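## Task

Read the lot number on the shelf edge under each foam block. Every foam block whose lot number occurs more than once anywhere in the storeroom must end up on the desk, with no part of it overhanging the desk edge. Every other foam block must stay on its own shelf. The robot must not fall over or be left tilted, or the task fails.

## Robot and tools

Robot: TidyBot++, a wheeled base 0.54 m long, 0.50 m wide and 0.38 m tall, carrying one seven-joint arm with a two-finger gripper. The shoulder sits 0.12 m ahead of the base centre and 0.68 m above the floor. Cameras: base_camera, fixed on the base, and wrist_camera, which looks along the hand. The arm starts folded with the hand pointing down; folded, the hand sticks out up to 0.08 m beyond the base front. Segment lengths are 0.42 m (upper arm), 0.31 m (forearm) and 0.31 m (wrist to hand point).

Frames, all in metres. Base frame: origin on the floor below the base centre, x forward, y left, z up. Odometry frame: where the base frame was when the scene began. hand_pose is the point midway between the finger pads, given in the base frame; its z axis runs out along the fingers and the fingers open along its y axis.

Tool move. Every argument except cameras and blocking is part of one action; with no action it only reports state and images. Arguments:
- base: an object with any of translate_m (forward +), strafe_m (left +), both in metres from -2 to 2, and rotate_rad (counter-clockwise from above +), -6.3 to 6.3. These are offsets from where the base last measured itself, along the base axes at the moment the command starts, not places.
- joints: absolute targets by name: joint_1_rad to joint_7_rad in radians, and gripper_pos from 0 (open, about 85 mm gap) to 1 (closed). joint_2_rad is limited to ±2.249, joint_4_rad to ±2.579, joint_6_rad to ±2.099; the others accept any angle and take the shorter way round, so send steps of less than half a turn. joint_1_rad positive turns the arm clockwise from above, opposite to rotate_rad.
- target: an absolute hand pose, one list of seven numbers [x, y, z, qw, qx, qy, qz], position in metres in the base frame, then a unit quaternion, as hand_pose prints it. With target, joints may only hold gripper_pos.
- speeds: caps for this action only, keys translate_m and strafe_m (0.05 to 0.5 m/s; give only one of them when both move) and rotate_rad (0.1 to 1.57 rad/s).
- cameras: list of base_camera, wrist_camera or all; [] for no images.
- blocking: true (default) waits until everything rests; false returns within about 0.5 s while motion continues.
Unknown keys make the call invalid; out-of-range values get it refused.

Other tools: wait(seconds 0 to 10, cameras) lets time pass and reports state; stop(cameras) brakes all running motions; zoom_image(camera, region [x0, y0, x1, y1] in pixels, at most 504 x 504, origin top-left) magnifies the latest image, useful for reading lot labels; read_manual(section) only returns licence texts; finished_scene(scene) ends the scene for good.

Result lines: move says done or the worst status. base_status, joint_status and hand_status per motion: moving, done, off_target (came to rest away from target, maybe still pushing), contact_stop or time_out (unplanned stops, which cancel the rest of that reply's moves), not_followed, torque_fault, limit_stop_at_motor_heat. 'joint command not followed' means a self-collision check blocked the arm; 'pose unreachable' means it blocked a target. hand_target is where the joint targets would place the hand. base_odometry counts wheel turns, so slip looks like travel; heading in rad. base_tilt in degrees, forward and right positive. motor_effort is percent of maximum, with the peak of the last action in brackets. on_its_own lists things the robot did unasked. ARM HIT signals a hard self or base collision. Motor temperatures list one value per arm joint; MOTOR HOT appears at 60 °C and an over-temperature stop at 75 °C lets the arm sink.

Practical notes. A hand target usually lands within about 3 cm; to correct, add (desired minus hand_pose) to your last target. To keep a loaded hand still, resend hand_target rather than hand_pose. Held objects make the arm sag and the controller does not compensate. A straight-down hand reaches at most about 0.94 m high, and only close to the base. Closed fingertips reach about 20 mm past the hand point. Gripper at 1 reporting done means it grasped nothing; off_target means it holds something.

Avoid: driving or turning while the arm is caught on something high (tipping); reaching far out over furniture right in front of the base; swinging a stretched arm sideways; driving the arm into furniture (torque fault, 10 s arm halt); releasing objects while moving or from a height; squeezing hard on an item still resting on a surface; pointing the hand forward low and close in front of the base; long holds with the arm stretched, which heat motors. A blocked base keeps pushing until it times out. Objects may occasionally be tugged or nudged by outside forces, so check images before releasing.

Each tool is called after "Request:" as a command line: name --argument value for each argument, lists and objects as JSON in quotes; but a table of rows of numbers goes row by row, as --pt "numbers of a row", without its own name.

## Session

Request:
move

Scene clock: 0.00 s.
Motor temperatures (°C): [37 35 30 37 40 37 42]
base_odometry: x=+0.000 y=+0.000 heading=+0.000
base_tilt: forward=-0.4 right=+0.6
base_status: not commanded
joint_positions: joint_1_rad=-0.038 joint_2_rad=-0.374 joint_3_rad=+3.113 joint_4_rad=-2.523 joint_5_rad=-0.004 joint_6_rad=-0.911 joint_7_rad=+1.592 gripper_pos=+0.000
joint_status: not commanded
motor_effort: joint_1_rad=-1 joint_2_rad=-1 joint_3_rad=+1 joint_4_rad=+15 joint_5_rad=+1 joint_6_rad=+1 joint_7_rad=+0
hand_pose: x=+0.2532 y=+0.0103 z=+0.5912 quat_wxyz=(+0.003, +0.998, +0.042, +0.041) (m; base frame)
hand_target: x=+0.2524 y=+0.0102 z=+0.5907 quat_wxyz=(+0.003, +0.998, +0.042, +0.040) (m; base frame)
hand_status: not commanded
pictures: base_camera, wrist_camera
Images, in order (width x height): base_camera 644x364, wrist_camera 644x476.

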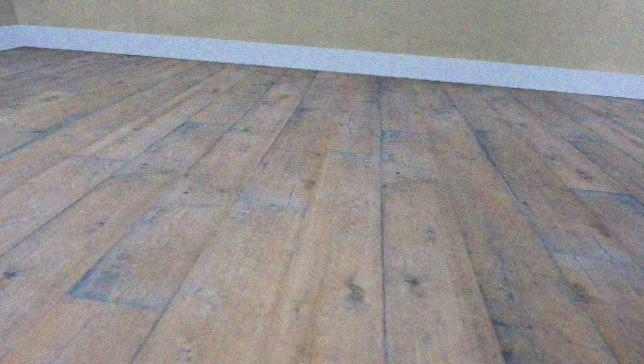

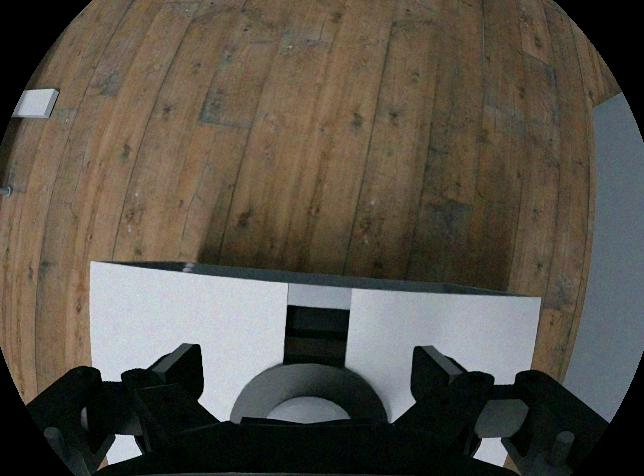

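Request:
move --joints '{"joint_1_rad": 0.0, "joint_2_rad": -0.8, "joint_3_rad": 3.14, "joint_4_rad": -2.5, "joint_5_rad": 0.0, "joint_6_rad": 0.0, "joint_7_rad": 1.57}' --cameras '["wrist_camera"]'

Scene clock: 2.30 s.
Motor temperatures (°C): [37 35 30 37 40 37 42]
move: done
base_odometry: x=+0.000 y=+0.000 heading=+0.000
base_tilt: forward=-0.3 right=+0.6
base_status: not commanded
joint_positions: joint_1_rad=-0.020 joint_2_rad=-0.785 joint_3_rad=+3.124 joint_4_rad=-2.512 joint_5_rad=-0.004 joint_6_rad=-0.058 joint_7_rad=+1.592 gripper_pos=+0.000
joint_status: all done
motor_effort: joint_1_rad=+0(2) joint_2_rad=+4(6) joint_3_rad=+1(2) joint_4_rad=+22(23) joint_5_rad=+1(2) joint_6_rad=+9(9) joint_7_rad=+0(1)
hand_pose: x=+0.4358 y=+0.0140 z=+0.8641 quat_wxyz=(+0.000, +0.778, +0.023, +0.627) (m; base frame)
hand_target: x=+0.4376 y=+0.0019 z=+0.8943 quat_wxyz=(+0.000, +0.751, +0.000, +0.660) (m; base frame)
hand_status: not commanded
pictures: wrist_camera
Images, in order (width x height): wrist_camera 644x476.

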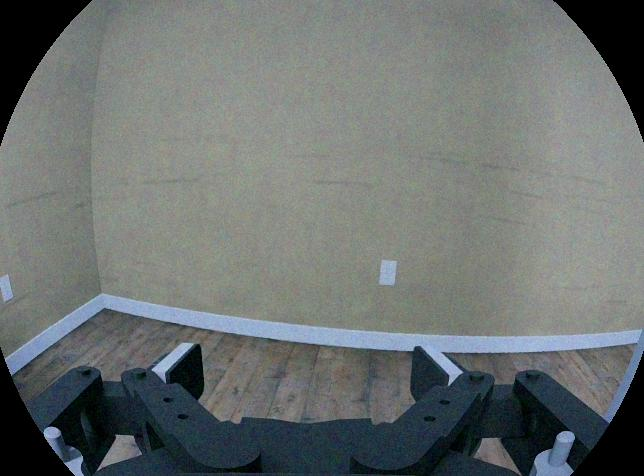

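Request:
move --joints '{"joint_1_rad": 1.5}' --cameras '["wrist_camera"]'

Request:
move --joints '{"joint_1_rad": 3.0}' --cameras '["wrist_camera"]'

Request:
move --joints '{"joint_1_rad": 4.6}' --cameras '["wrist_camera"]'

Scene clock: 5.53 s.
Motor temperatures (°C): [37 35 30 37 40 37 42]
move: done
base_odometry: x=+0.000 y=+0.000 heading=+0.000
base_tilt: forward=-0.4 right=+0.6
base_status: not commanded
joint_positions: joint_1_rad=+1.481 joint_2_rad=-0.785 joint_3_rad=+3.125 joint_4_rad=-2.512 joint_5_rad=-0.004 joint_6_rad=-0.056 joint_7_rad=+1.592 gripper_pos=+0.000
joint_status: all done
motor_effort: joint_1_rad=+0(2) joint_2_rad=+5(5) joint_3_rad=+1(1) joint_4_rad=+22(23) joint_5_rad=+1(1) joint_6_rad=+8(9) joint_7_rad=+0(1)
hand_pose: x=+0.1545 y=-0.3153 z=+0.8650 quat_wxyz=(+0.429, +0.584, -0.514, +0.460) (m; base frame)
hand_target: x=+0.1435 y=-0.3177 z=+0.8943 quat_wxyz=(+0.450, +0.550, -0.512, +0.483) (m; base frame)
hand_status: not commanded
pictures: wrist_camera
Images, in order (width x height): wrist_camera 644x476.

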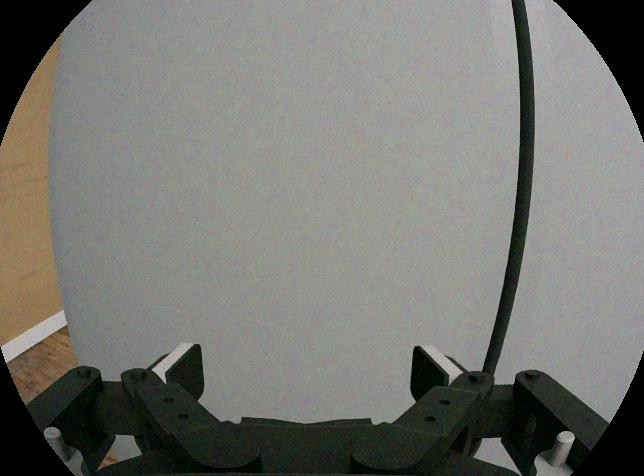

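Scene clock: 8.27 s.
Motor temperatures (°C): [37 35 30 37 40 37 42]
move: done
base_odometry: x=+0.000 y=+0.000 heading=+0.000
base_tilt: forward=-0.4 right=+0.6
base_status: not commanded
joint_positions: joint_1_rad=+2.981 joint_2_rad=-0.785 joint_3_rad=+3.126 joint_4_rad=-2.512 joint_5_rad=-0.004 joint_6_rad=-0.055 joint_7_rad=+1.592 gripper_pos=+0.000
joint_status: all done
motor_effort: joint_1_rad=+0(2) joint_2_rad=+4(5) joint_3_rad=+1(1) joint_4_rad=+23(23) joint_5_rad=+1(1) joint_6_rad=+9(9) joint_7_rad=+0(1)
hand_pose: x=-0.1931 y=-0.0575 z=+0.8651 quat_wxyz=(+0.627, +0.077, -0.774, +0.044) (m; base frame)
hand_target: x=-0.1961 y=-0.0469 z=+0.8943 quat_wxyz=(+0.658, +0.054, -0.749, +0.047) (m; base frame)
hand_status: not commanded
pictures: wrist_camera
Images, in order (width x height): wrist_camera 644x476.

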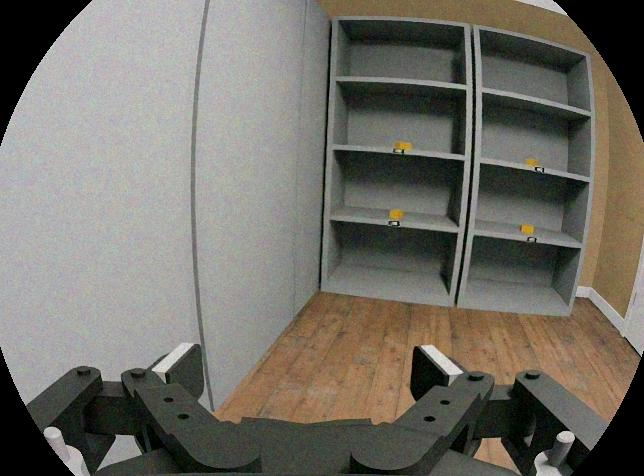

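Scene clock: 11.07 s.
Motor temperatures (°C): [37 35 30 37 40 37 42]
move: done
base_odometry: x=+0.000 y=+0.000 heading=+0.000
base_tilt: forward=-0.3 right=+0.6
base_status: not commanded
joint_positions: joint_1_rad=+4.581 joint_2_rad=-0.785 joint_3_rad=+3.126 joint_4_rad=-2.512 joint_5_rad=-0.004 joint_6_rad=-0.055 joint_7_rad=+1.592 gripper_pos=+0.000
joint_status: all done
motor_effort: joint_1_rad=+0(2) joint_2_rad=+4(5) joint_3_rad=+1(1) joint_4_rad=+22(23) joint_5_rad=+1(1) joint_6_rad=+8(9) joint_7_rad=+0(1)
hand_pose: x=+0.0707 y=+0.3136 z=+0.8652 quat_wxyz=(+0.469, -0.502, -0.594, -0.419) (m; base frame)
hand_target: x=+0.0813 y=+0.3164 z=+0.8943 quat_wxyz=(+0.492, -0.500, -0.561, -0.440) (m; base frame)
hand_status: not commanded
pictures: wrist_camera
Images, in order (width x height): wrist_camera 644x476.

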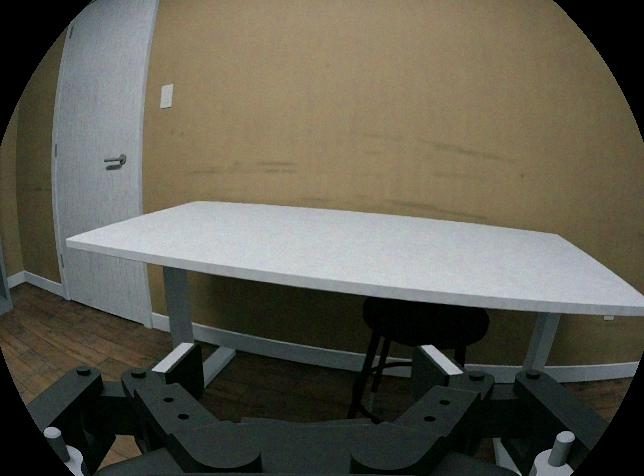

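Request:
move --joints '{"joint_1_rad": 3.3}' --base '{"rotate_rad": -0.14}' --cameras '["wrist_camera"]'

Scene clock: 16.97 s.
Motor temperatures (°C): [37 35 30 37 40 37 42]
move: done
base_odometry: x=+0.000 y=+0.000 heading=-0.140
base_tilt: forward=-0.4 right=+0.6
base_status: done
joint_positions: joint_1_rad=+3.319 joint_2_rad=-0.786 joint_3_rad=+3.127 joint_4_rad=-2.512 joint_5_rad=-0.004 joint_6_rad=-0.055 joint_7_rad=+1.592 gripper_pos=+0.000
joint_status: all done
motor_effort: joint_1_rad=-1(2) joint_2_rad=+4(5) joint_3_rad=+1(1) joint_4_rad=+22(23) joint_5_rad=+1(1) joint_6_rad=+8(9) joint_7_rad=-1(1)
hand_pose: x=-0.1943 y=+0.0494 z=+0.8655 quat_wxyz=(+0.626, -0.055, -0.775, -0.061) (m; base frame)
hand_target: x=-0.1959 y=+0.0483 z=+0.8943 quat_wxyz=(+0.658, -0.059, -0.749, -0.052) (m; base frame)
hand_status: not commanded
pictures: wrist_camera
Images, in order (width x height): wrist_camera 644x476.

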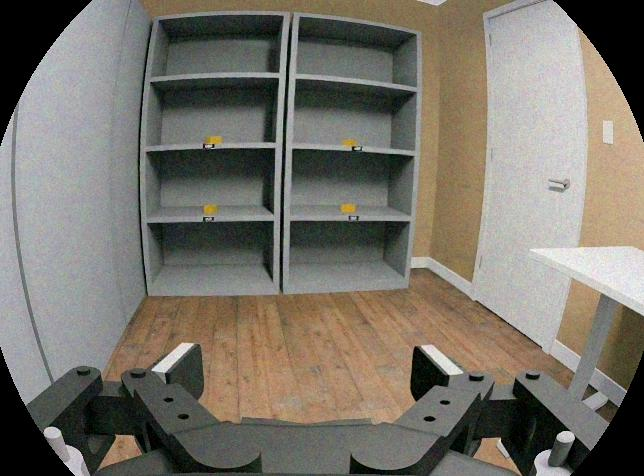

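Request:
zoom_image --camera "wrist_camera" --region '[190, 125, 240, 165]'

Request:
zoom_image --camera "wrist_camera" --region '[190, 195, 240, 235]'

Request:
zoom_image --camera "wrist_camera" --region '[330, 125, 380, 165]'

Request:
zoom_image --camera "wrist_camera" --region '[330, 195, 380, 235]'

Scaled by 10.080.

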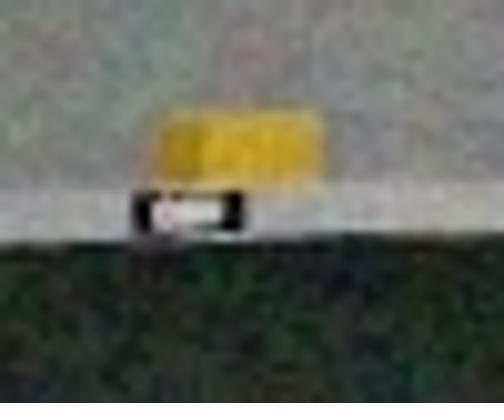

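Scaled by 10.080.

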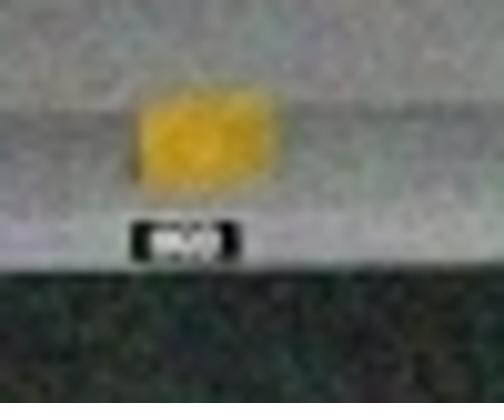

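Scaled by 10.080.

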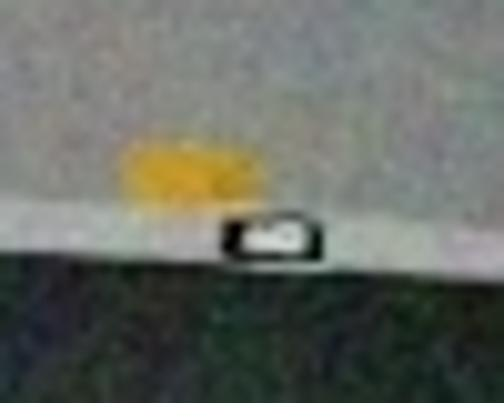

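Scaled by 10.080.

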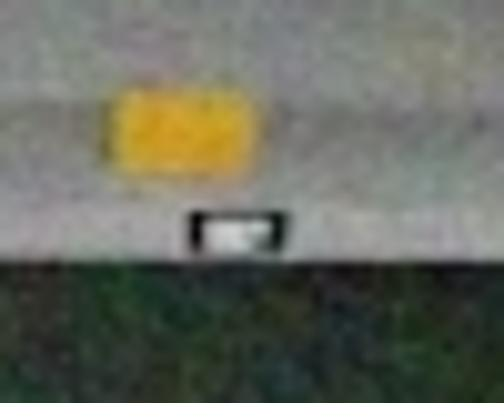

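Request:
move --base '{"translate_m": -1.15, "strafe_m": 0.25, "rotate_rad": 3.14}' --speeds '{"translate_m": 0.45, "rotate_rad": 1.1}' --joints '{"joint_1_rad": 0.0, "joint_6_rad": -0.1}' --cameras '["wrist_camera"]'

Scene clock: 22.10 s.
Motor temperatures (°C): [37 35 30 37 40 37 42]
move: done
base_odometry: x=-1.104 y=+0.408 heading=+3.000
base_tilt: forward=-0.4 right=+0.6
base_status: done
joint_positions: joint_1_rad=+6.264 joint_2_rad=-0.791 joint_3_rad=+3.127 joint_4_rad=-2.512 joint_5_rad=-0.004 joint_6_rad=-0.055 joint_7_rad=+1.592 gripper_pos=+0.000
joint_status: all done
motor_effort: joint_1_rad=-1(2) joint_2_rad=+4(7) joint_3_rad=+1(2) joint_4_rad=+22(23) joint_5_rad=+1(1) joint_6_rad=+9(10) joint_7_rad=+0(1)
hand_pose: x=+0.4351 y=+0.0126 z=+0.8671 quat_wxyz=(+0.000, -0.776, -0.021, -0.631) (m; base frame)
hand_target: x=+0.4320 y=+0.0019 z=+0.8637 quat_wxyz=(+0.000, -0.783, +0.000, -0.622) (m; base frame)
hand_status: not commanded
pictures: wrist_camera
Images, in order (width x height): wrist_camera 644x476.

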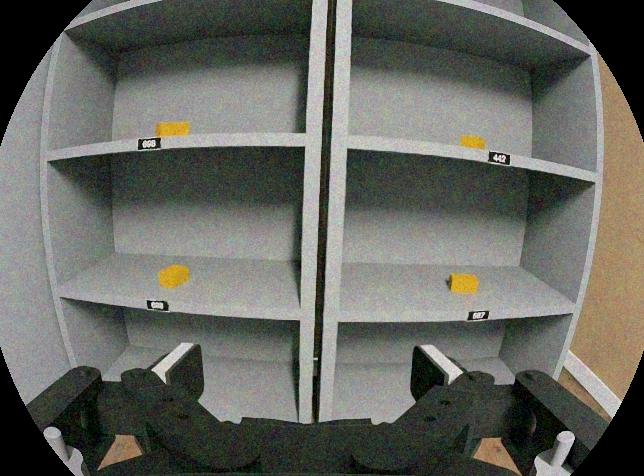

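Request:
zoom_image --camera "wrist_camera" --region '[125, 125, 175, 160]'

Request:
zoom_image --camera "wrist_camera" --region '[135, 290, 185, 325]'

Request:
zoom_image --camera "wrist_camera" --region '[475, 140, 525, 175]'

Request:
zoom_image --camera "wrist_camera" --region '[455, 298, 505, 333]'

Scaled by 10.080.

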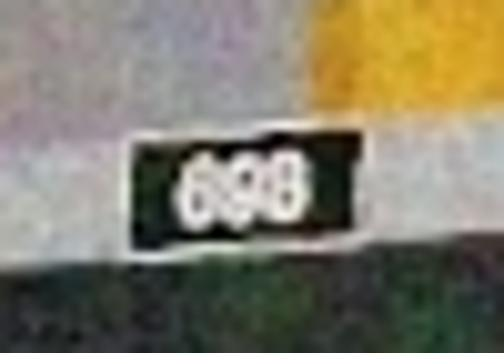

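Scaled by 10.080.

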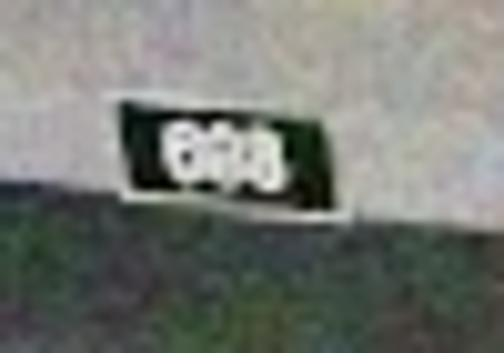

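Scaled by 10.080.

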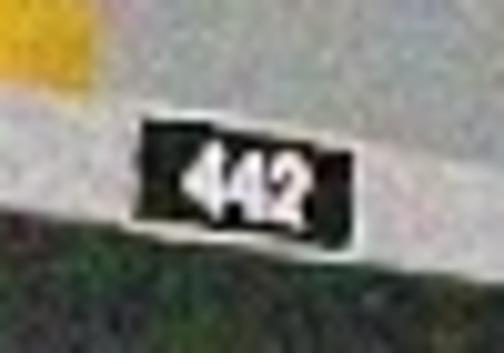

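Scaled by 10.080.

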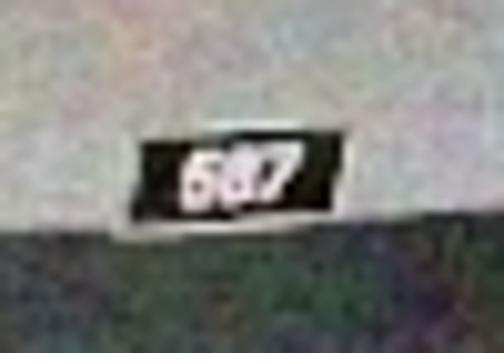

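Request:
move --base '{"translate_m": 0.38, "strafe_m": 0.42}' --joints '{"joint_6_rad": -0.32}' --cameras '["wrist_camera"]'

Scene clock: 25.57 s.
Motor temperatures (°C): [37 35 30 37 40 37 42]
move: done
base_odometry: x=-1.540 y=+0.045 heading=+3.000
base_tilt: forward=-0.3 right=+0.6
base_status: done
joint_positions: joint_1_rad=+6.266 joint_2_rad=-0.794 joint_3_rad=+3.130 joint_4_rad=-2.503 joint_5_rad=-0.004 joint_6_rad=-0.291 joint_7_rad=+1.592 gripper_pos=+0.000
joint_status: all done
motor_effort: joint_1_rad=+0(1) joint_2_rad=+5(8) joint_3_rad=+1(2) joint_4_rad=+22(25) joint_5_rad=+1(1) joint_6_rad=+8(11) joint_7_rad=-1(1)
hand_pose: x=+0.4130 y=+0.0102 z=+0.8035 quat_wxyz=(-0.001, -0.841, -0.020, -0.540) (m; base frame)
hand_target: x=+0.4093 y=+0.0018 z=+0.7993 quat_wxyz=(+0.000, -0.847, +0.000, -0.532) (m; base frame)
hand_status: not commanded
pictures: wrist_camera
Images, in order (width x height): wrist_camera 644x476.

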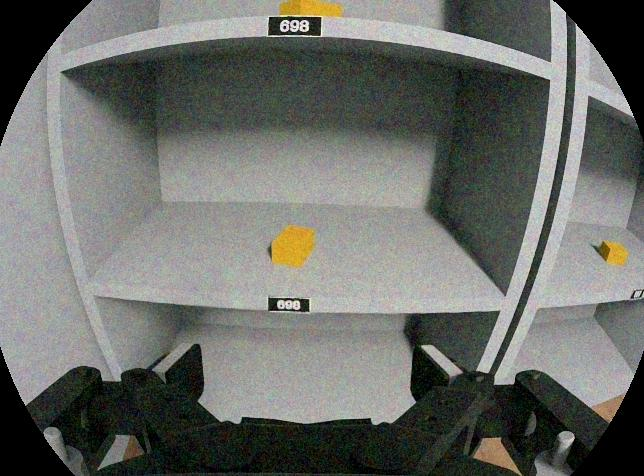

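Request:
zoom_image --camera "wrist_camera" --region '[255, 0, 355, 60]'

Request:
zoom_image --camera "wrist_camera" --region '[240, 210, 340, 325]'

Scaled by 5.040.

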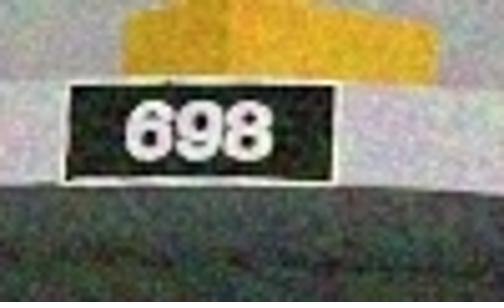

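Scaled by 4.383.

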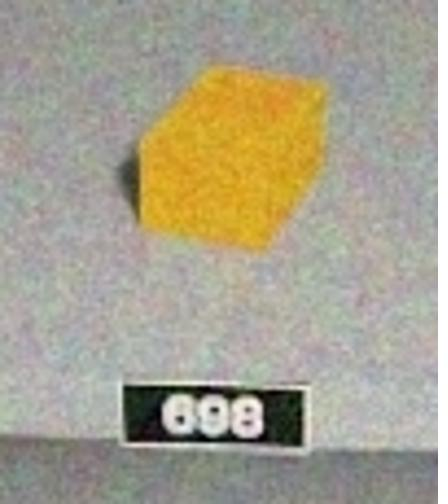

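Request:
zoom_image --camera "wrist_camera" --region '[264, 292, 314, 317]'

Scaled by 10.080.

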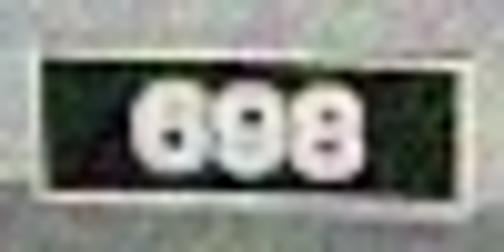

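Request:
move --base '{"translate_m": 0.161, "strafe_m": 0.169}' --joints '{"joint_1_rad": 0.14, "joint_5_rad": 0.315, "joint_6_rad": -0.5, "joint_7_rad": 1.21}' --cameras '["wrist_camera"]'

Scene clock: 31.33 s.
Motor temperatures (°C): [37 35 30 37 40 37 42]
move: done
base_odometry: x=-1.723 y=-0.099 heading=+3.001
base_tilt: forward=-0.3 right=+0.6
base_status: done
joint_positions: joint_1_rad=+6.407 joint_2_rad=-0.794 joint_3_rad=+3.130 joint_4_rad=-2.503 joint_5_rad=+0.246 joint_6_rad=-0.451 joint_7_rad=+1.254 gripper_pos=+0.000
joint_status: all done
motor_effort: joint_1_rad=+0(2) joint_2_rad=+5(7) joint_3_rad=+1(1) joint_4_rad=+21(23) joint_5_rad=+2(3) joint_6_rad=+7(9) joint_7_rad=+0(1)
hand_pose: x=+0.3840 y=-0.0622 z=+0.7644 quat_wxyz=(-0.055, -0.870, +0.116, -0.475) (m; base frame)
hand_target: x=+0.3728 y=-0.0807 z=+0.7585 quat_wxyz=(-0.080, -0.875, +0.132, -0.460) (m; base frame)
hand_status: not commanded
pictures: wrist_camera
Images, in order (width x height): wrist_camera 644x476.

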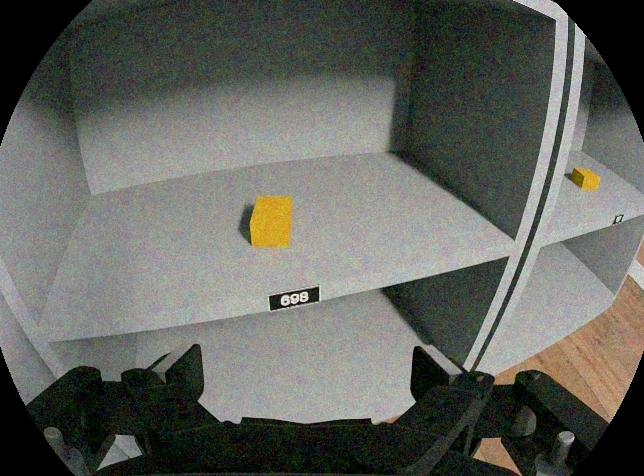

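Request:
zoom_image --camera "wrist_camera" --region '[230, 180, 310, 260]'

Scaled by 6.300.

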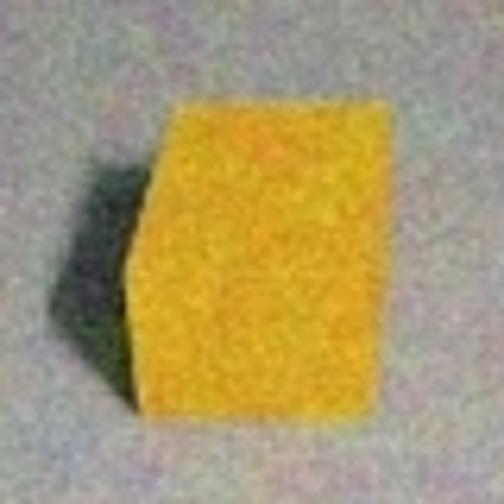

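Request:
move --joints '{"joint_2_rad": -0.393, "joint_4_rad": -2.255, "joint_5_rad": 0.37, "joint_6_rad": -0.494, "joint_7_rad": 1.13}' --cameras '[]'

Request:
move --joints '{"joint_2_rad": -0.041, "joint_4_rad": -2.056, "joint_6_rad": -0.375}' --cameras '["wrist_camera"]'

Request:
move --joints '{"joint_2_rad": 0.405, "joint_4_rad": -1.663, "joint_6_rad": -0.234}' --cameras '["wrist_camera"]'

Scene clock: 34.60 s.
Motor temperatures (°C): [37 35 30 37 40 37 42]
move: done
base_odometry: x=-1.723 y=-0.099 heading=+3.001
base_tilt: forward=-0.3 right=+0.6
base_status: not commanded
joint_positions: joint_1_rad=+6.407 joint_2_rad=-0.407 joint_3_rad=+3.130 joint_4_rad=-2.270 joint_5_rad=+0.300 joint_6_rad=-0.452 joint_7_rad=+1.174 gripper_pos=+0.000
joint_status: all done
motor_effort: joint_1_rad=-1(1) joint_2_rad=-5(7) joint_3_rad=+0(1) joint_4_rad=+21(23) joint_5_rad=+2(2) joint_6_rad=+7(8) joint_7_rad=+0(1)
hand_pose: x=+0.4771 y=-0.0797 z=+0.7724 quat_wxyz=(-0.059, -0.901, +0.134, -0.409) (m; base frame)
hand_target: x=+0.4713 y=-0.1016 z=+0.7696 quat_wxyz=(-0.085, -0.903, +0.148, -0.393) (m; base frame)
hand_status: not commanded
pictures: none
No camera images: "cameras" was empty.

Scene clock: 36.07 s.
Motor temperatures (°C): [37 35 30 37 40 37 42]
move: done
base_odometry: x=-1.723 y=-0.099 heading=+3.001
base_tilt: forward=-0.3 right=+0.6
base_status: not commanded
joint_positions: joint_1_rad=+6.407 joint_2_rad=-0.058 joint_3_rad=+3.130 joint_4_rad=-2.073 joint_5_rad=+0.301 joint_6_rad=-0.426 joint_7_rad=+1.173 gripper_pos=+0.000
joint_status: all done
motor_effort: joint_1_rad=+0(1) joint_2_rad=-16(19) joint_3_rad=+0(1) joint_4_rad=+19(22) joint_5_rad=+2(2) joint_6_rad=+6(7) joint_7_rad=+0(0)
hand_pose: x=+0.5745 y=-0.0887 z=+0.7341 quat_wxyz=(-0.056, -0.926, +0.131, -0.351) (m; base frame)
hand_target: x=+0.5913 y=-0.1061 z=+0.7466 quat_wxyz=(-0.070, -0.915, +0.132, -0.376) (m; base frame)
hand_status: not commanded
pictures: wrist_camera
Images, in order (width x height): wrist_camera 644x476.

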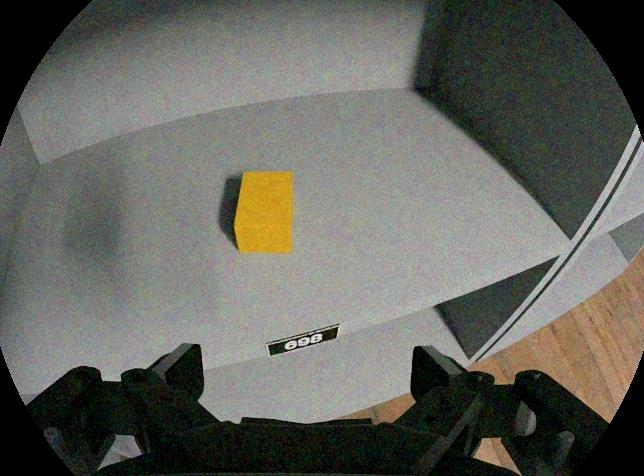

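Scene clock: 37.70 s.
Motor temperatures (°C): [37 35 30 37 40 37 42]
move: done
base_odometry: x=-1.723 y=-0.099 heading=+3.001
base_tilt: forward=-0.3 right=+0.6
base_status: not commanded
joint_positions: joint_1_rad=+6.407 joint_2_rad=+0.384 joint_3_rad=+3.130 joint_4_rad=-1.680 joint_5_rad=+0.301 joint_6_rad=-0.291 joint_7_rad=+1.173 gripper_pos=+0.000
joint_status: all done
motor_effort: joint_1_rad=+0(1) joint_2_rad=-31(34) joint_3_rad=+0(0) joint_4_rad=+20(20) joint_5_rad=+1(2) joint_6_rad=+6(7) joint_7_rad=+0(1)
hand_pose: x=+0.7685 y=-0.0996 z=+0.7064 quat_wxyz=(-0.038, -0.913, +0.119, -0.388) (m; base frame)
hand_target: x=+0.7852 y=-0.1179 z=+0.7149 quat_wxyz=(-0.050, -0.902, +0.117, -0.413) (m; base frame)
hand_status: not commanded
pictures: wrist_camera
Images, in order (width x height): wrist_camera 644x476.

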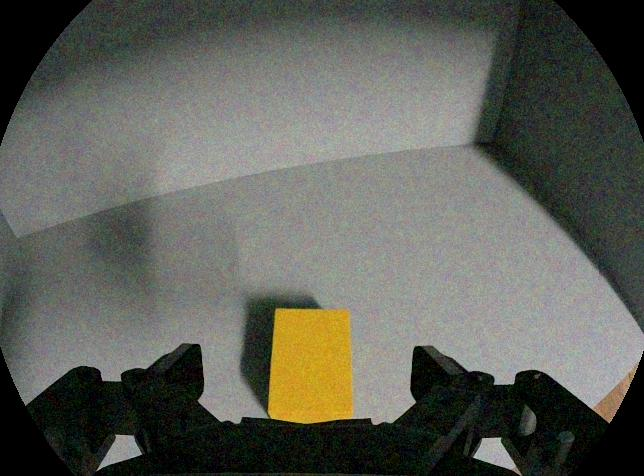

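Request:
move --cameras '["wrist_camera"]'

Scene clock: 39.03 s.
Motor temperatures (°C): [37 35 30 37 40 37 42]
base_odometry: x=-1.723 y=-0.099 heading=+3.001
base_tilt: forward=-0.3 right=+0.6
base_status: not commanded
joint_positions: joint_1_rad=+6.407 joint_2_rad=+0.384 joint_3_rad=+3.130 joint_4_rad=-1.680 joint_5_rad=+0.301 joint_6_rad=-0.289 joint_7_rad=+1.173 gripper_pos=+0.000
joint_status: all done
motor_effort: joint_1_rad=-1(1) joint_2_rad=-31(34) joint_3_rad=+0(0) joint_4_rad=+18(20) joint_5_rad=+1(2) joint_6_rad=+6(7) joint_7_rad=+0(1)
hand_pose: x=+0.7690 y=-0.0995 z=+0.7070 quat_wxyz=(-0.038, -0.913, +0.119, -0.389) (m; base frame)
hand_target: x=+0.7852 y=-0.1179 z=+0.7149 quat_wxyz=(-0.050, -0.902, +0.117, -0.413) (m; base frame)
hand_status: not commanded
pictures: wrist_camera
Images, in order (width x height): wrist_camera 644x476.

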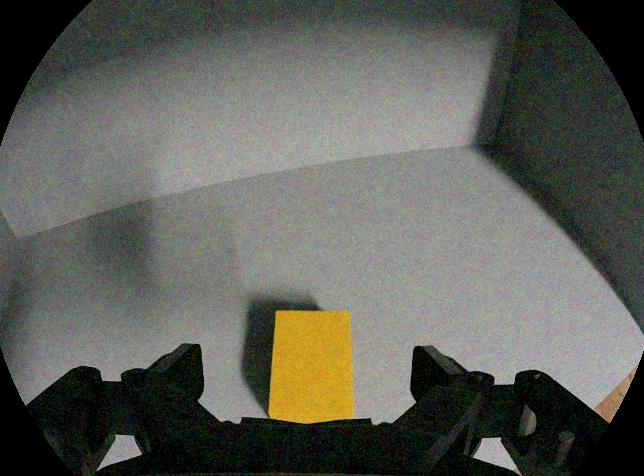

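Request:
move --joints '{"joint_2_rad": 0.571, "joint_4_rad": -1.55, "joint_6_rad": -0.36}' --cameras '["wrist_camera"]'

Scene clock: 40.83 s.
Motor temperatures (°C): [37 35 30 37 40 37 42]
move: done
base_odometry: x=-1.723 y=-0.099 heading=+3.001
base_tilt: forward=-0.3 right=+0.6
base_status: not commanded
joint_positions: joint_1_rad=+6.407 joint_2_rad=+0.554 joint_3_rad=+3.130 joint_4_rad=-1.565 joint_5_rad=+0.302 joint_6_rad=-0.319 joint_7_rad=+1.173 gripper_pos=+0.000
joint_status: all done
motor_effort: joint_1_rad=-1(1) joint_2_rad=-36(40) joint_3_rad=+0(0) joint_4_rad=+18(20) joint_5_rad=+2(2) joint_6_rad=+5(8) joint_7_rad=+0(1)
hand_pose: x=+0.8047 y=-0.1065 z=+0.6421 quat_wxyz=(-0.042, -0.928, +0.122, -0.351) (m; base frame)
hand_target: x=+0.7973 y=-0.1333 z=+0.6318 quat_wxyz=(-0.067, -0.932, +0.130, -0.333) (m; base frame)
hand_status: not commanded
pictures: wrist_camera
Images, in order (width x height): wrist_camera 644x476.

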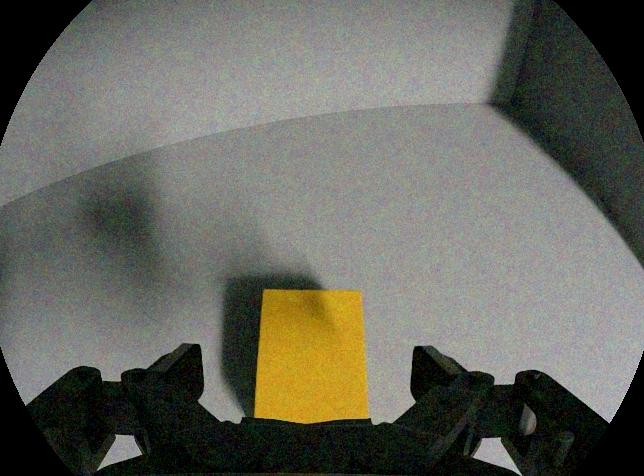

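Request:
move --joints '{"joint_2_rad": 0.695, "joint_4_rad": -1.468, "joint_6_rad": -0.378}' --cameras '["wrist_camera"]'

Request:
move --joints '{"joint_2_rad": 0.728, "joint_4_rad": -1.446, "joint_6_rad": -0.385}' --cameras '["wrist_camera"]'

Scene clock: 42.40 s.
Motor temperatures (°C): [37 35 30 37 40 37 42]
move: done
base_odometry: x=-1.723 y=-0.099 heading=+3.001
base_tilt: forward=-0.3 right=+0.6
base_status: not commanded
joint_positions: joint_1_rad=+6.407 joint_2_rad=+0.675 joint_3_rad=+3.130 joint_4_rad=-1.481 joint_5_rad=+0.302 joint_6_rad=-0.330 joint_7_rad=+1.173 gripper_pos=+0.000
joint_status: all done
motor_effort: joint_1_rad=+0(1) joint_2_rad=-39(42) joint_3_rad=+0(0) joint_4_rad=+17(19) joint_5_rad=+1(2) joint_6_rad=+5(6) joint_7_rad=+0(1)
hand_pose: x=+0.8279 y=-0.1104 z=+0.5933 quat_wxyz=(-0.043, -0.936, +0.124, -0.328) (m; base frame)
hand_target: x=+0.8171 y=-0.1380 z=+0.5790 quat_wxyz=(-0.070, -0.941, +0.131, -0.305) (m; base frame)
hand_status: not commanded
pictures: wrist_camera
Images, in order (width x height): wrist_camera 644x476.

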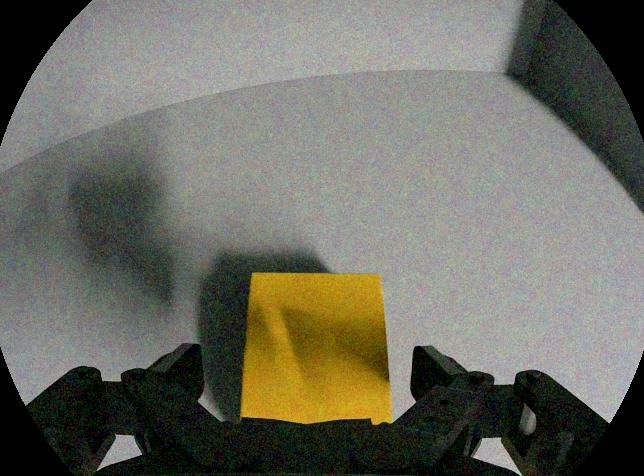

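Scene clock: 43.10 s.
Motor temperatures (°C): [37 35 30 37 40 37 42]
move: done
base_odometry: x=-1.723 y=-0.099 heading=+3.001
base_tilt: forward=-0.3 right=+0.6
base_status: not commanded
joint_positions: joint_1_rad=+6.407 joint_2_rad=+0.699 joint_3_rad=+3.130 joint_4_rad=-1.458 joint_5_rad=+0.302 joint_6_rad=-0.336 joint_7_rad=+1.173 gripper_pos=+0.000
joint_status: all done
motor_effort: joint_1_rad=+0(1) joint_2_rad=-40(41) joint_3_rad=+0(1) joint_4_rad=+17(18) joint_5_rad=+1(2) joint_6_rad=+5(6) joint_7_rad=+0(0)
hand_pose: x=+0.8341 y=-0.1116 z=+0.5860 quat_wxyz=(-0.043, -0.936, +0.124, -0.325) (m; base frame)
hand_target: x=+0.8210 y=-0.1393 z=+0.5640 quat_wxyz=(-0.071, -0.943, +0.132, -0.296) (m; base frame)
hand_status: not commanded
pictures: wrist_camera
Images, in order (width x height): wrist_camera 644x476.

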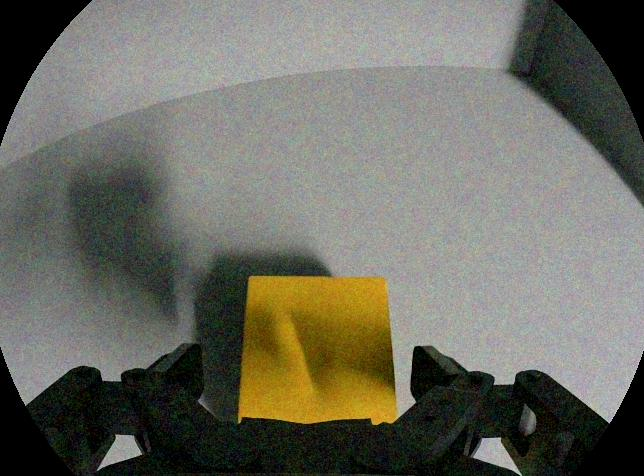

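Request:
move --joints '{"joint_2_rad": 0.744}' --cameras '["wrist_camera"]'

Scene clock: 44.37 s.
Motor temperatures (°C): [37 35 30 37 40 37 42]
move: done
base_odometry: x=-1.723 y=-0.099 heading=+3.001
base_tilt: forward=-0.3 right=+0.6
base_status: not commanded
joint_positions: joint_1_rad=+6.407 joint_2_rad=+0.713 joint_3_rad=+3.130 joint_4_rad=-1.458 joint_5_rad=+0.302 joint_6_rad=-0.336 joint_7_rad=+1.173 gripper_pos=+0.000
joint_status: all done
motor_effort: joint_1_rad=-1(1) joint_2_rad=-40(41) joint_3_rad=+0(0) joint_4_rad=+17(18) joint_5_rad=+1(2) joint_6_rad=+5(5) joint_7_rad=+0(0)
hand_pose: x=+0.8325 y=-0.1115 z=+0.5756 quat_wxyz=(-0.044, -0.939, +0.124, -0.318) (m; base frame)
hand_target: x=+0.8190 y=-0.1390 z=+0.5526 quat_wxyz=(-0.071, -0.946, +0.131, -0.289) (m; base frame)
hand_status: not commanded
pictures: wrist_camera
Images, in order (width x height): wrist_camera 644x476.

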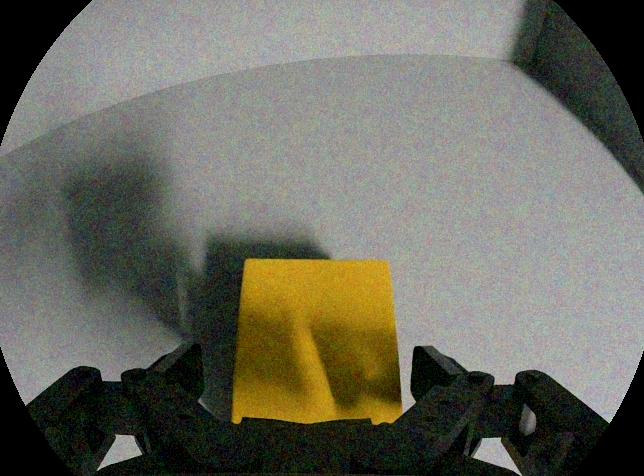

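Request:
move --joints '{"gripper_pos": 0.2}' --cameras '[]'

Request:
move --joints '{"gripper_pos": 0.3}' --cameras '["wrist_camera"]'

Request:
move --joints '{"gripper_pos": 0.4}' --cameras '["wrist_camera"]'

Scene clock: 45.23 s.
Motor temperatures (°C): [37 35 30 37 40 37 42]
move: done
base_odometry: x=-1.723 y=-0.099 heading=+3.001
base_tilt: forward=-0.3 right=+0.6
base_status: not commanded
joint_positions: joint_1_rad=+6.407 joint_2_rad=+0.713 joint_3_rad=+3.130 joint_4_rad=-1.458 joint_5_rad=+0.302 joint_6_rad=-0.336 joint_7_rad=+1.173 gripper_pos=+0.200
joint_status: all done
motor_effort: joint_1_rad=+0(1) joint_2_rad=-40(41) joint_3_rad=+0(1) joint_4_rad=+17(18) joint_5_rad=+1(2) joint_6_rad=+5(6) joint_7_rad=+0(0)
hand_pose: x=+0.8325 y=-0.1115 z=+0.5756 quat_wxyz=(-0.044, -0.939, +0.124, -0.318) (m; base frame)
hand_target: x=+0.8190 y=-0.1390 z=+0.5526 quat_wxyz=(-0.071, -0.946, +0.131, -0.289) (m; base frame)
hand_status: not commanded
pictures: none
No camera images: "cameras" was empty.

Scene clock: 45.77 s.
Motor temperatures (°C): [37 35 30 37 40 37 42]
move: done
base_odometry: x=-1.723 y=-0.099 heading=+3.001
base_tilt: forward=-0.3 right=+0.6
base_status: not commanded
joint_positions: joint_1_rad=+6.407 joint_2_rad=+0.713 joint_3_rad=+3.130 joint_4_rad=-1.458 joint_5_rad=+0.302 joint_6_rad=-0.336 joint_7_rad=+1.173 gripper_pos=+0.300
joint_status: all done
motor_effort: joint_1_rad=-1(1) joint_2_rad=-41(41) joint_3_rad=+0(1) joint_4_rad=+17(18) joint_5_rad=+1(1) joint_6_rad=+5(6) joint_7_rad=+0(1)
hand_pose: x=+0.8325 y=-0.1115 z=+0.5756 quat_wxyz=(-0.044, -0.939, +0.124, -0.318) (m; base frame)
hand_target: x=+0.8190 y=-0.1390 z=+0.5526 quat_wxyz=(-0.071, -0.946, +0.131, -0.289) (m; base frame)
hand_status: not commanded
pictures: wrist_camera
Images, in order (width x height): wrist_camera 644x476.

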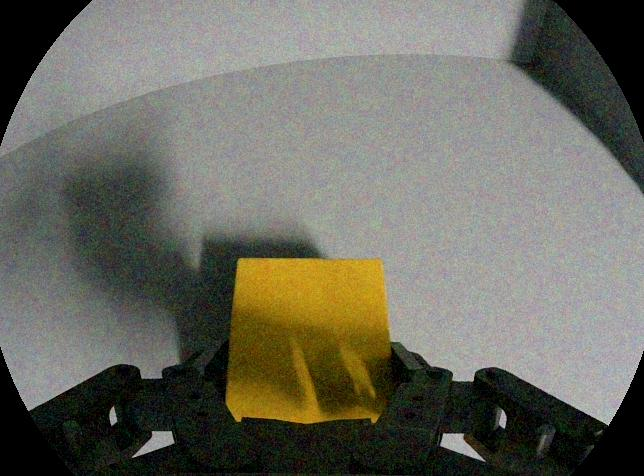

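Scene clock: 46.30 s.
Motor temperatures (°C): [37 35 30 37 40 37 42]
move: done
base_odometry: x=-1.723 y=-0.099 heading=+3.001
base_tilt: forward=-0.3 right=+0.6
base_status: not commanded
joint_positions: joint_1_rad=+6.407 joint_2_rad=+0.713 joint_3_rad=+3.130 joint_4_rad=-1.456 joint_5_rad=+0.302 joint_6_rad=-0.337 joint_7_rad=+1.173 gripper_pos=+0.385
joint_status: all done
motor_effort: joint_1_rad=+0(1) joint_2_rad=-39(41) joint_3_rad=+0(0) joint_4_rad=+17(18) joint_5_rad=+1(2) joint_6_rad=+5(5) joint_7_rad=-1(1)
hand_pose: x=+0.8334 y=-0.1116 z=+0.5765 quat_wxyz=(-0.044, -0.939, +0.124, -0.319) (m; base frame)
hand_target: x=+0.8190 y=-0.1390 z=+0.5526 quat_wxyz=(-0.071, -0.946, +0.131, -0.289) (m; base frame)
hand_status: not commanded
pictures: wrist_camera
Images, in order (width x height): wrist_camera 644x476.

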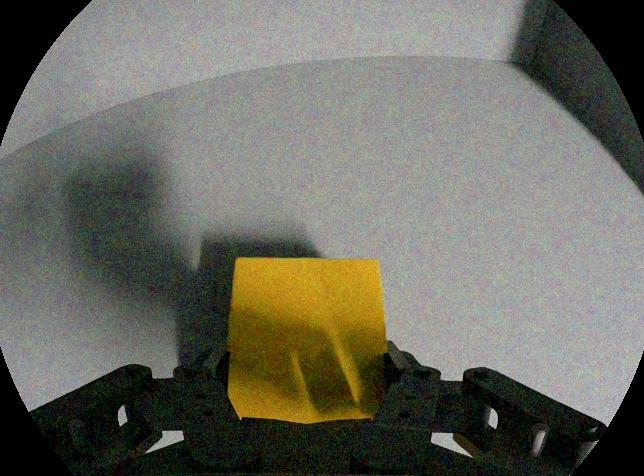

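Request:
move --joints '{"gripper_pos": 0.5}' --cameras '[]'

Request:
move --joints '{"joint_2_rad": 0.66, "joint_4_rad": -1.5, "joint_6_rad": -0.3, "gripper_pos": 0.52}' --cameras '["wrist_camera"]'

Scene clock: 51.53 s.
Motor temperatures (°C): [37 35 30 37 40 37 42]
move: off_target
base_odometry: x=-1.723 y=-0.099 heading=+3.001
base_tilt: forward=-0.3 right=+0.6
base_status: not commanded
joint_positions: joint_1_rad=+6.407 joint_2_rad=+0.713 joint_3_rad=+3.130 joint_4_rad=-1.455 joint_5_rad=+0.302 joint_6_rad=-0.337 joint_7_rad=+1.173 gripper_pos=+0.401
joint_status: gripper_pos off_target (ended at +0.401, target +0.500)
motor_effort: joint_1_rad=+0(0) joint_2_rad=-38(39) joint_3_rad=+0(0) joint_4_rad=+16(17) joint_5_rad=+2(2) joint_6_rad=+5(6) joint_7_rad=+0(1)
hand_pose: x=+0.8336 y=-0.1117 z=+0.5767 quat_wxyz=(-0.044, -0.938, +0.124, -0.319) (m; base frame)
hand_target: x=+0.8190 y=-0.1390 z=+0.5526 quat_wxyz=(-0.071, -0.946, +0.131, -0.289) (m; base frame)
hand_status: not commanded
pictures: none
No camera images: "cameras" was empty.

Scene clock: 52.50 s.
Motor temperatures (°C): [37 35 30 37 40 37 42]
move: off_target
base_odometry: x=-1.723 y=-0.099 heading=+3.001
base_tilt: forward=-0.3 right=+0.6
base_status: not commanded
joint_positions: joint_1_rad=+6.407 joint_2_rad=+0.652 joint_3_rad=+3.130 joint_4_rad=-1.480 joint_5_rad=+0.302 joint_6_rad=-0.330 joint_7_rad=+1.173 gripper_pos=+0.401
joint_status: gripper_pos off_target (ended at +0.401, target +0.520); the others done
motor_effort: joint_1_rad=+0(1) joint_2_rad=-40(43) joint_3_rad=+0(0) joint_4_rad=+18(18) joint_5_rad=+2(2) joint_6_rad=+6(7) joint_7_rad=+0(1)
hand_pose: x=+0.8304 y=-0.1107 z=+0.6104 quat_wxyz=(-0.043, -0.932, +0.124, -0.339) (m; base frame)
hand_target: x=+0.8265 y=-0.1310 z=+0.6028 quat_wxyz=(-0.059, -0.930, +0.124, -0.341) (m; base frame)
hand_status: not commanded
pictures: wrist_camera
Images, in order (width x height): wrist_camera 644x476.

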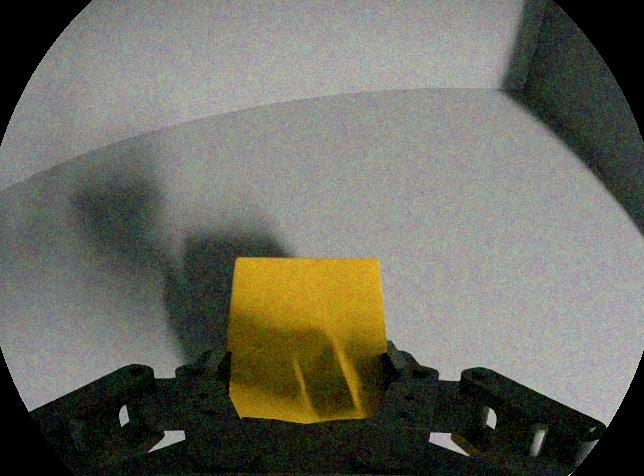

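Request:
move --joints '{"joint_2_rad": 0.53, "joint_4_rad": -1.56, "joint_6_rad": -0.3, "gripper_pos": 0.56}' --cameras '[]'

Request:
move --joints '{"joint_2_rad": 0.405, "joint_4_rad": -1.663, "joint_6_rad": -0.3}' --cameras '[]'

Request:
move --joints '{"joint_2_rad": 0.18, "joint_4_rad": -1.86, "joint_6_rad": -0.34}' --cameras '["wrist_camera"]'

Request:
move --joints '{"joint_2_rad": -0.041, "joint_4_rad": -2.056, "joint_6_rad": -0.36}' --cameras '[]'

Request:
move --joints '{"joint_2_rad": -0.393, "joint_4_rad": -2.255, "joint_6_rad": -0.4}' --cameras '["wrist_camera"]'

Scene clock: 54.07 s.
Motor temperatures (°C): [37 35 30 37 40 37 42]
move: off_target
base_odometry: x=-1.723 y=-0.099 heading=+3.001
base_tilt: forward=-0.3 right=+0.6
base_status: not commanded
joint_positions: joint_1_rad=+6.407 joint_2_rad=+0.516 joint_3_rad=+3.130 joint_4_rad=-1.533 joint_5_rad=+0.302 joint_6_rad=-0.330 joint_7_rad=+1.173 gripper_pos=+0.401
joint_status: gripper_pos off_target (ended at +0.401, target +0.560); the others done
motor_effort: joint_1_rad=-1(1) joint_2_rad=-36(42) joint_3_rad=+0(0) joint_4_rad=+19(20) joint_5_rad=+1(2) joint_6_rad=+6(8) joint_7_rad=+0(1)
hand_pose: x=+0.8150 y=-0.1088 z=+0.6824 quat_wxyz=(-0.043, -0.916, +0.123, -0.378) (m; base frame)
hand_target: x=+0.8091 y=-0.1285 z=+0.6667 quat_wxyz=(-0.059, -0.917, +0.124, -0.374) (m; base frame)
hand_status: not commanded
pictures: none
No camera images: "cameras" was empty.

Scene clock: 55.30 s.
Motor temperatures (°C): [37 35 30 37 40 37 42]
move: done
base_odometry: x=-1.723 y=-0.099 heading=+3.001
base_tilt: forward=-0.3 right=+0.6
base_status: not commanded
joint_positions: joint_1_rad=+6.407 joint_2_rad=+0.397 joint_3_rad=+3.130 joint_4_rad=-1.636 joint_5_rad=+0.302 joint_6_rad=-0.330 joint_7_rad=+1.173 gripper_pos=+0.401
joint_status: all done
motor_effort: joint_1_rad=-1(1) joint_2_rad=-32(38) joint_3_rad=+0(0) joint_4_rad=+19(20) joint_5_rad=+2(2) joint_6_rad=+6(7) joint_7_rad=+0(1)
hand_pose: x=+0.7762 y=-0.1041 z=+0.7120 quat_wxyz=(-0.043, -0.913, +0.123, -0.386) (m; base frame)
hand_target: x=+0.7707 y=-0.1231 z=+0.7012 quat_wxyz=(-0.059, -0.913, +0.124, -0.384) (m; base frame)
hand_status: not commanded
pictures: none
No camera images: "cameras" was empty.

Scene clock: 56.53 s.
Motor temperatures (°C): [37 36 30 37 40 37 42]
move: done
base_odometry: x=-1.723 y=-0.099 heading=+3.001
base_tilt: forward=-0.3 right=+0.6
base_status: not commanded
joint_positions: joint_1_rad=+6.407 joint_2_rad=+0.175 joint_3_rad=+3.130 joint_4_rad=-1.828 joint_5_rad=+0.302 joint_6_rad=-0.330 joint_7_rad=+1.173 gripper_pos=+0.401
joint_status: all done
motor_effort: joint_1_rad=-1(1) joint_2_rad=-25(35) joint_3_rad=+0(0) joint_4_rad=+20(20) joint_5_rad=+2(2) joint_6_rad=+6(7) joint_7_rad=+0(1)
hand_pose: x=+0.6976 y=-0.0947 z=+0.7535 quat_wxyz=(-0.044, -0.908, +0.122, -0.399) (m; base frame)
hand_target: x=+0.6822 y=-0.1150 z=+0.7345 quat_wxyz=(-0.065, -0.914, +0.128, -0.379) (m; base frame)
hand_status: not commanded
pictures: wrist_camera
Images, in order (width x height): wrist_camera 644x476.

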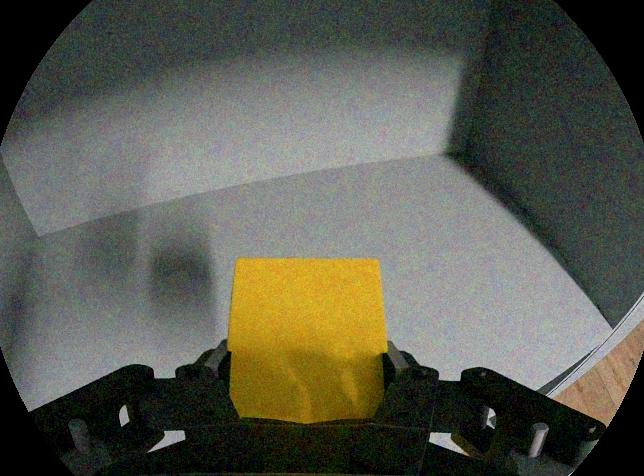

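Scene clock: 57.77 s.
Motor temperatures (°C): [37 36 30 37 40 37 42]
move: done
base_odometry: x=-1.723 y=-0.099 heading=+3.001
base_tilt: forward=-0.3 right=+0.6
base_status: not commanded
joint_positions: joint_1_rad=+6.407 joint_2_rad=-0.040 joint_3_rad=+3.130 joint_4_rad=-2.025 joint_5_rad=+0.302 joint_6_rad=-0.330 joint_7_rad=+1.173 gripper_pos=+0.401
joint_status: all done
motor_effort: joint_1_rad=-1(1) joint_2_rad=-18(26) joint_3_rad=+0(0) joint_4_rad=+20(21) joint_5_rad=+1(2) joint_6_rad=+7(8) joint_7_rad=+0(1)
hand_pose: x=+0.6142 y=-0.0850 z=+0.7692 quat_wxyz=(-0.045, -0.904, +0.122, -0.408) (m; base frame)
hand_target: x=+0.5947 y=-0.1050 z=+0.7495 quat_wxyz=(-0.068, -0.912, +0.131, -0.382) (m; base frame)
hand_status: not commanded
pictures: none
No camera images: "cameras" was empty.

Scene clock: 59.23 s.
Motor temperatures (°C): [37 36 30 37 40 37 42]
move: done
base_odometry: x=-1.723 y=-0.099 heading=+3.001
base_tilt: forward=-0.4 right=+0.6
base_status: not commanded
joint_positions: joint_1_rad=+6.407 joint_2_rad=-0.384 joint_3_rad=+3.130 joint_4_rad=-2.225 joint_5_rad=+0.302 joint_6_rad=-0.353 joint_7_rad=+1.173 gripper_pos=+0.401
joint_status: all done
motor_effort: joint_1_rad=+0(1) joint_2_rad=-7(20) joint_3_rad=+1(1) joint_4_rad=+21(22) joint_5_rad=+2(2) joint_6_rad=+7(8) joint_7_rad=+0(1)
hand_pose: x=+0.5123 y=-0.0753 z=+0.8110 quat_wxyz=(-0.047, -0.877, +0.123, -0.462) (m; base frame)
hand_target: x=+0.4916 y=-0.0948 z=+0.7895 quat_wxyz=(-0.073, -0.887, +0.136, -0.434) (m; base frame)
hand_status: not commanded
pictures: wrist_camera
Images, in order (width x height): wrist_camera 644x476.

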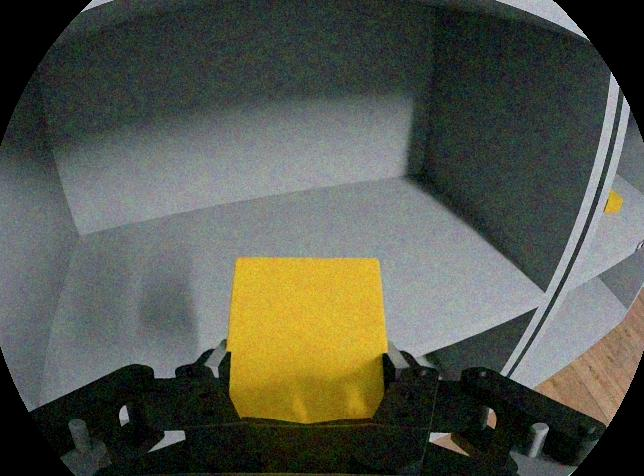

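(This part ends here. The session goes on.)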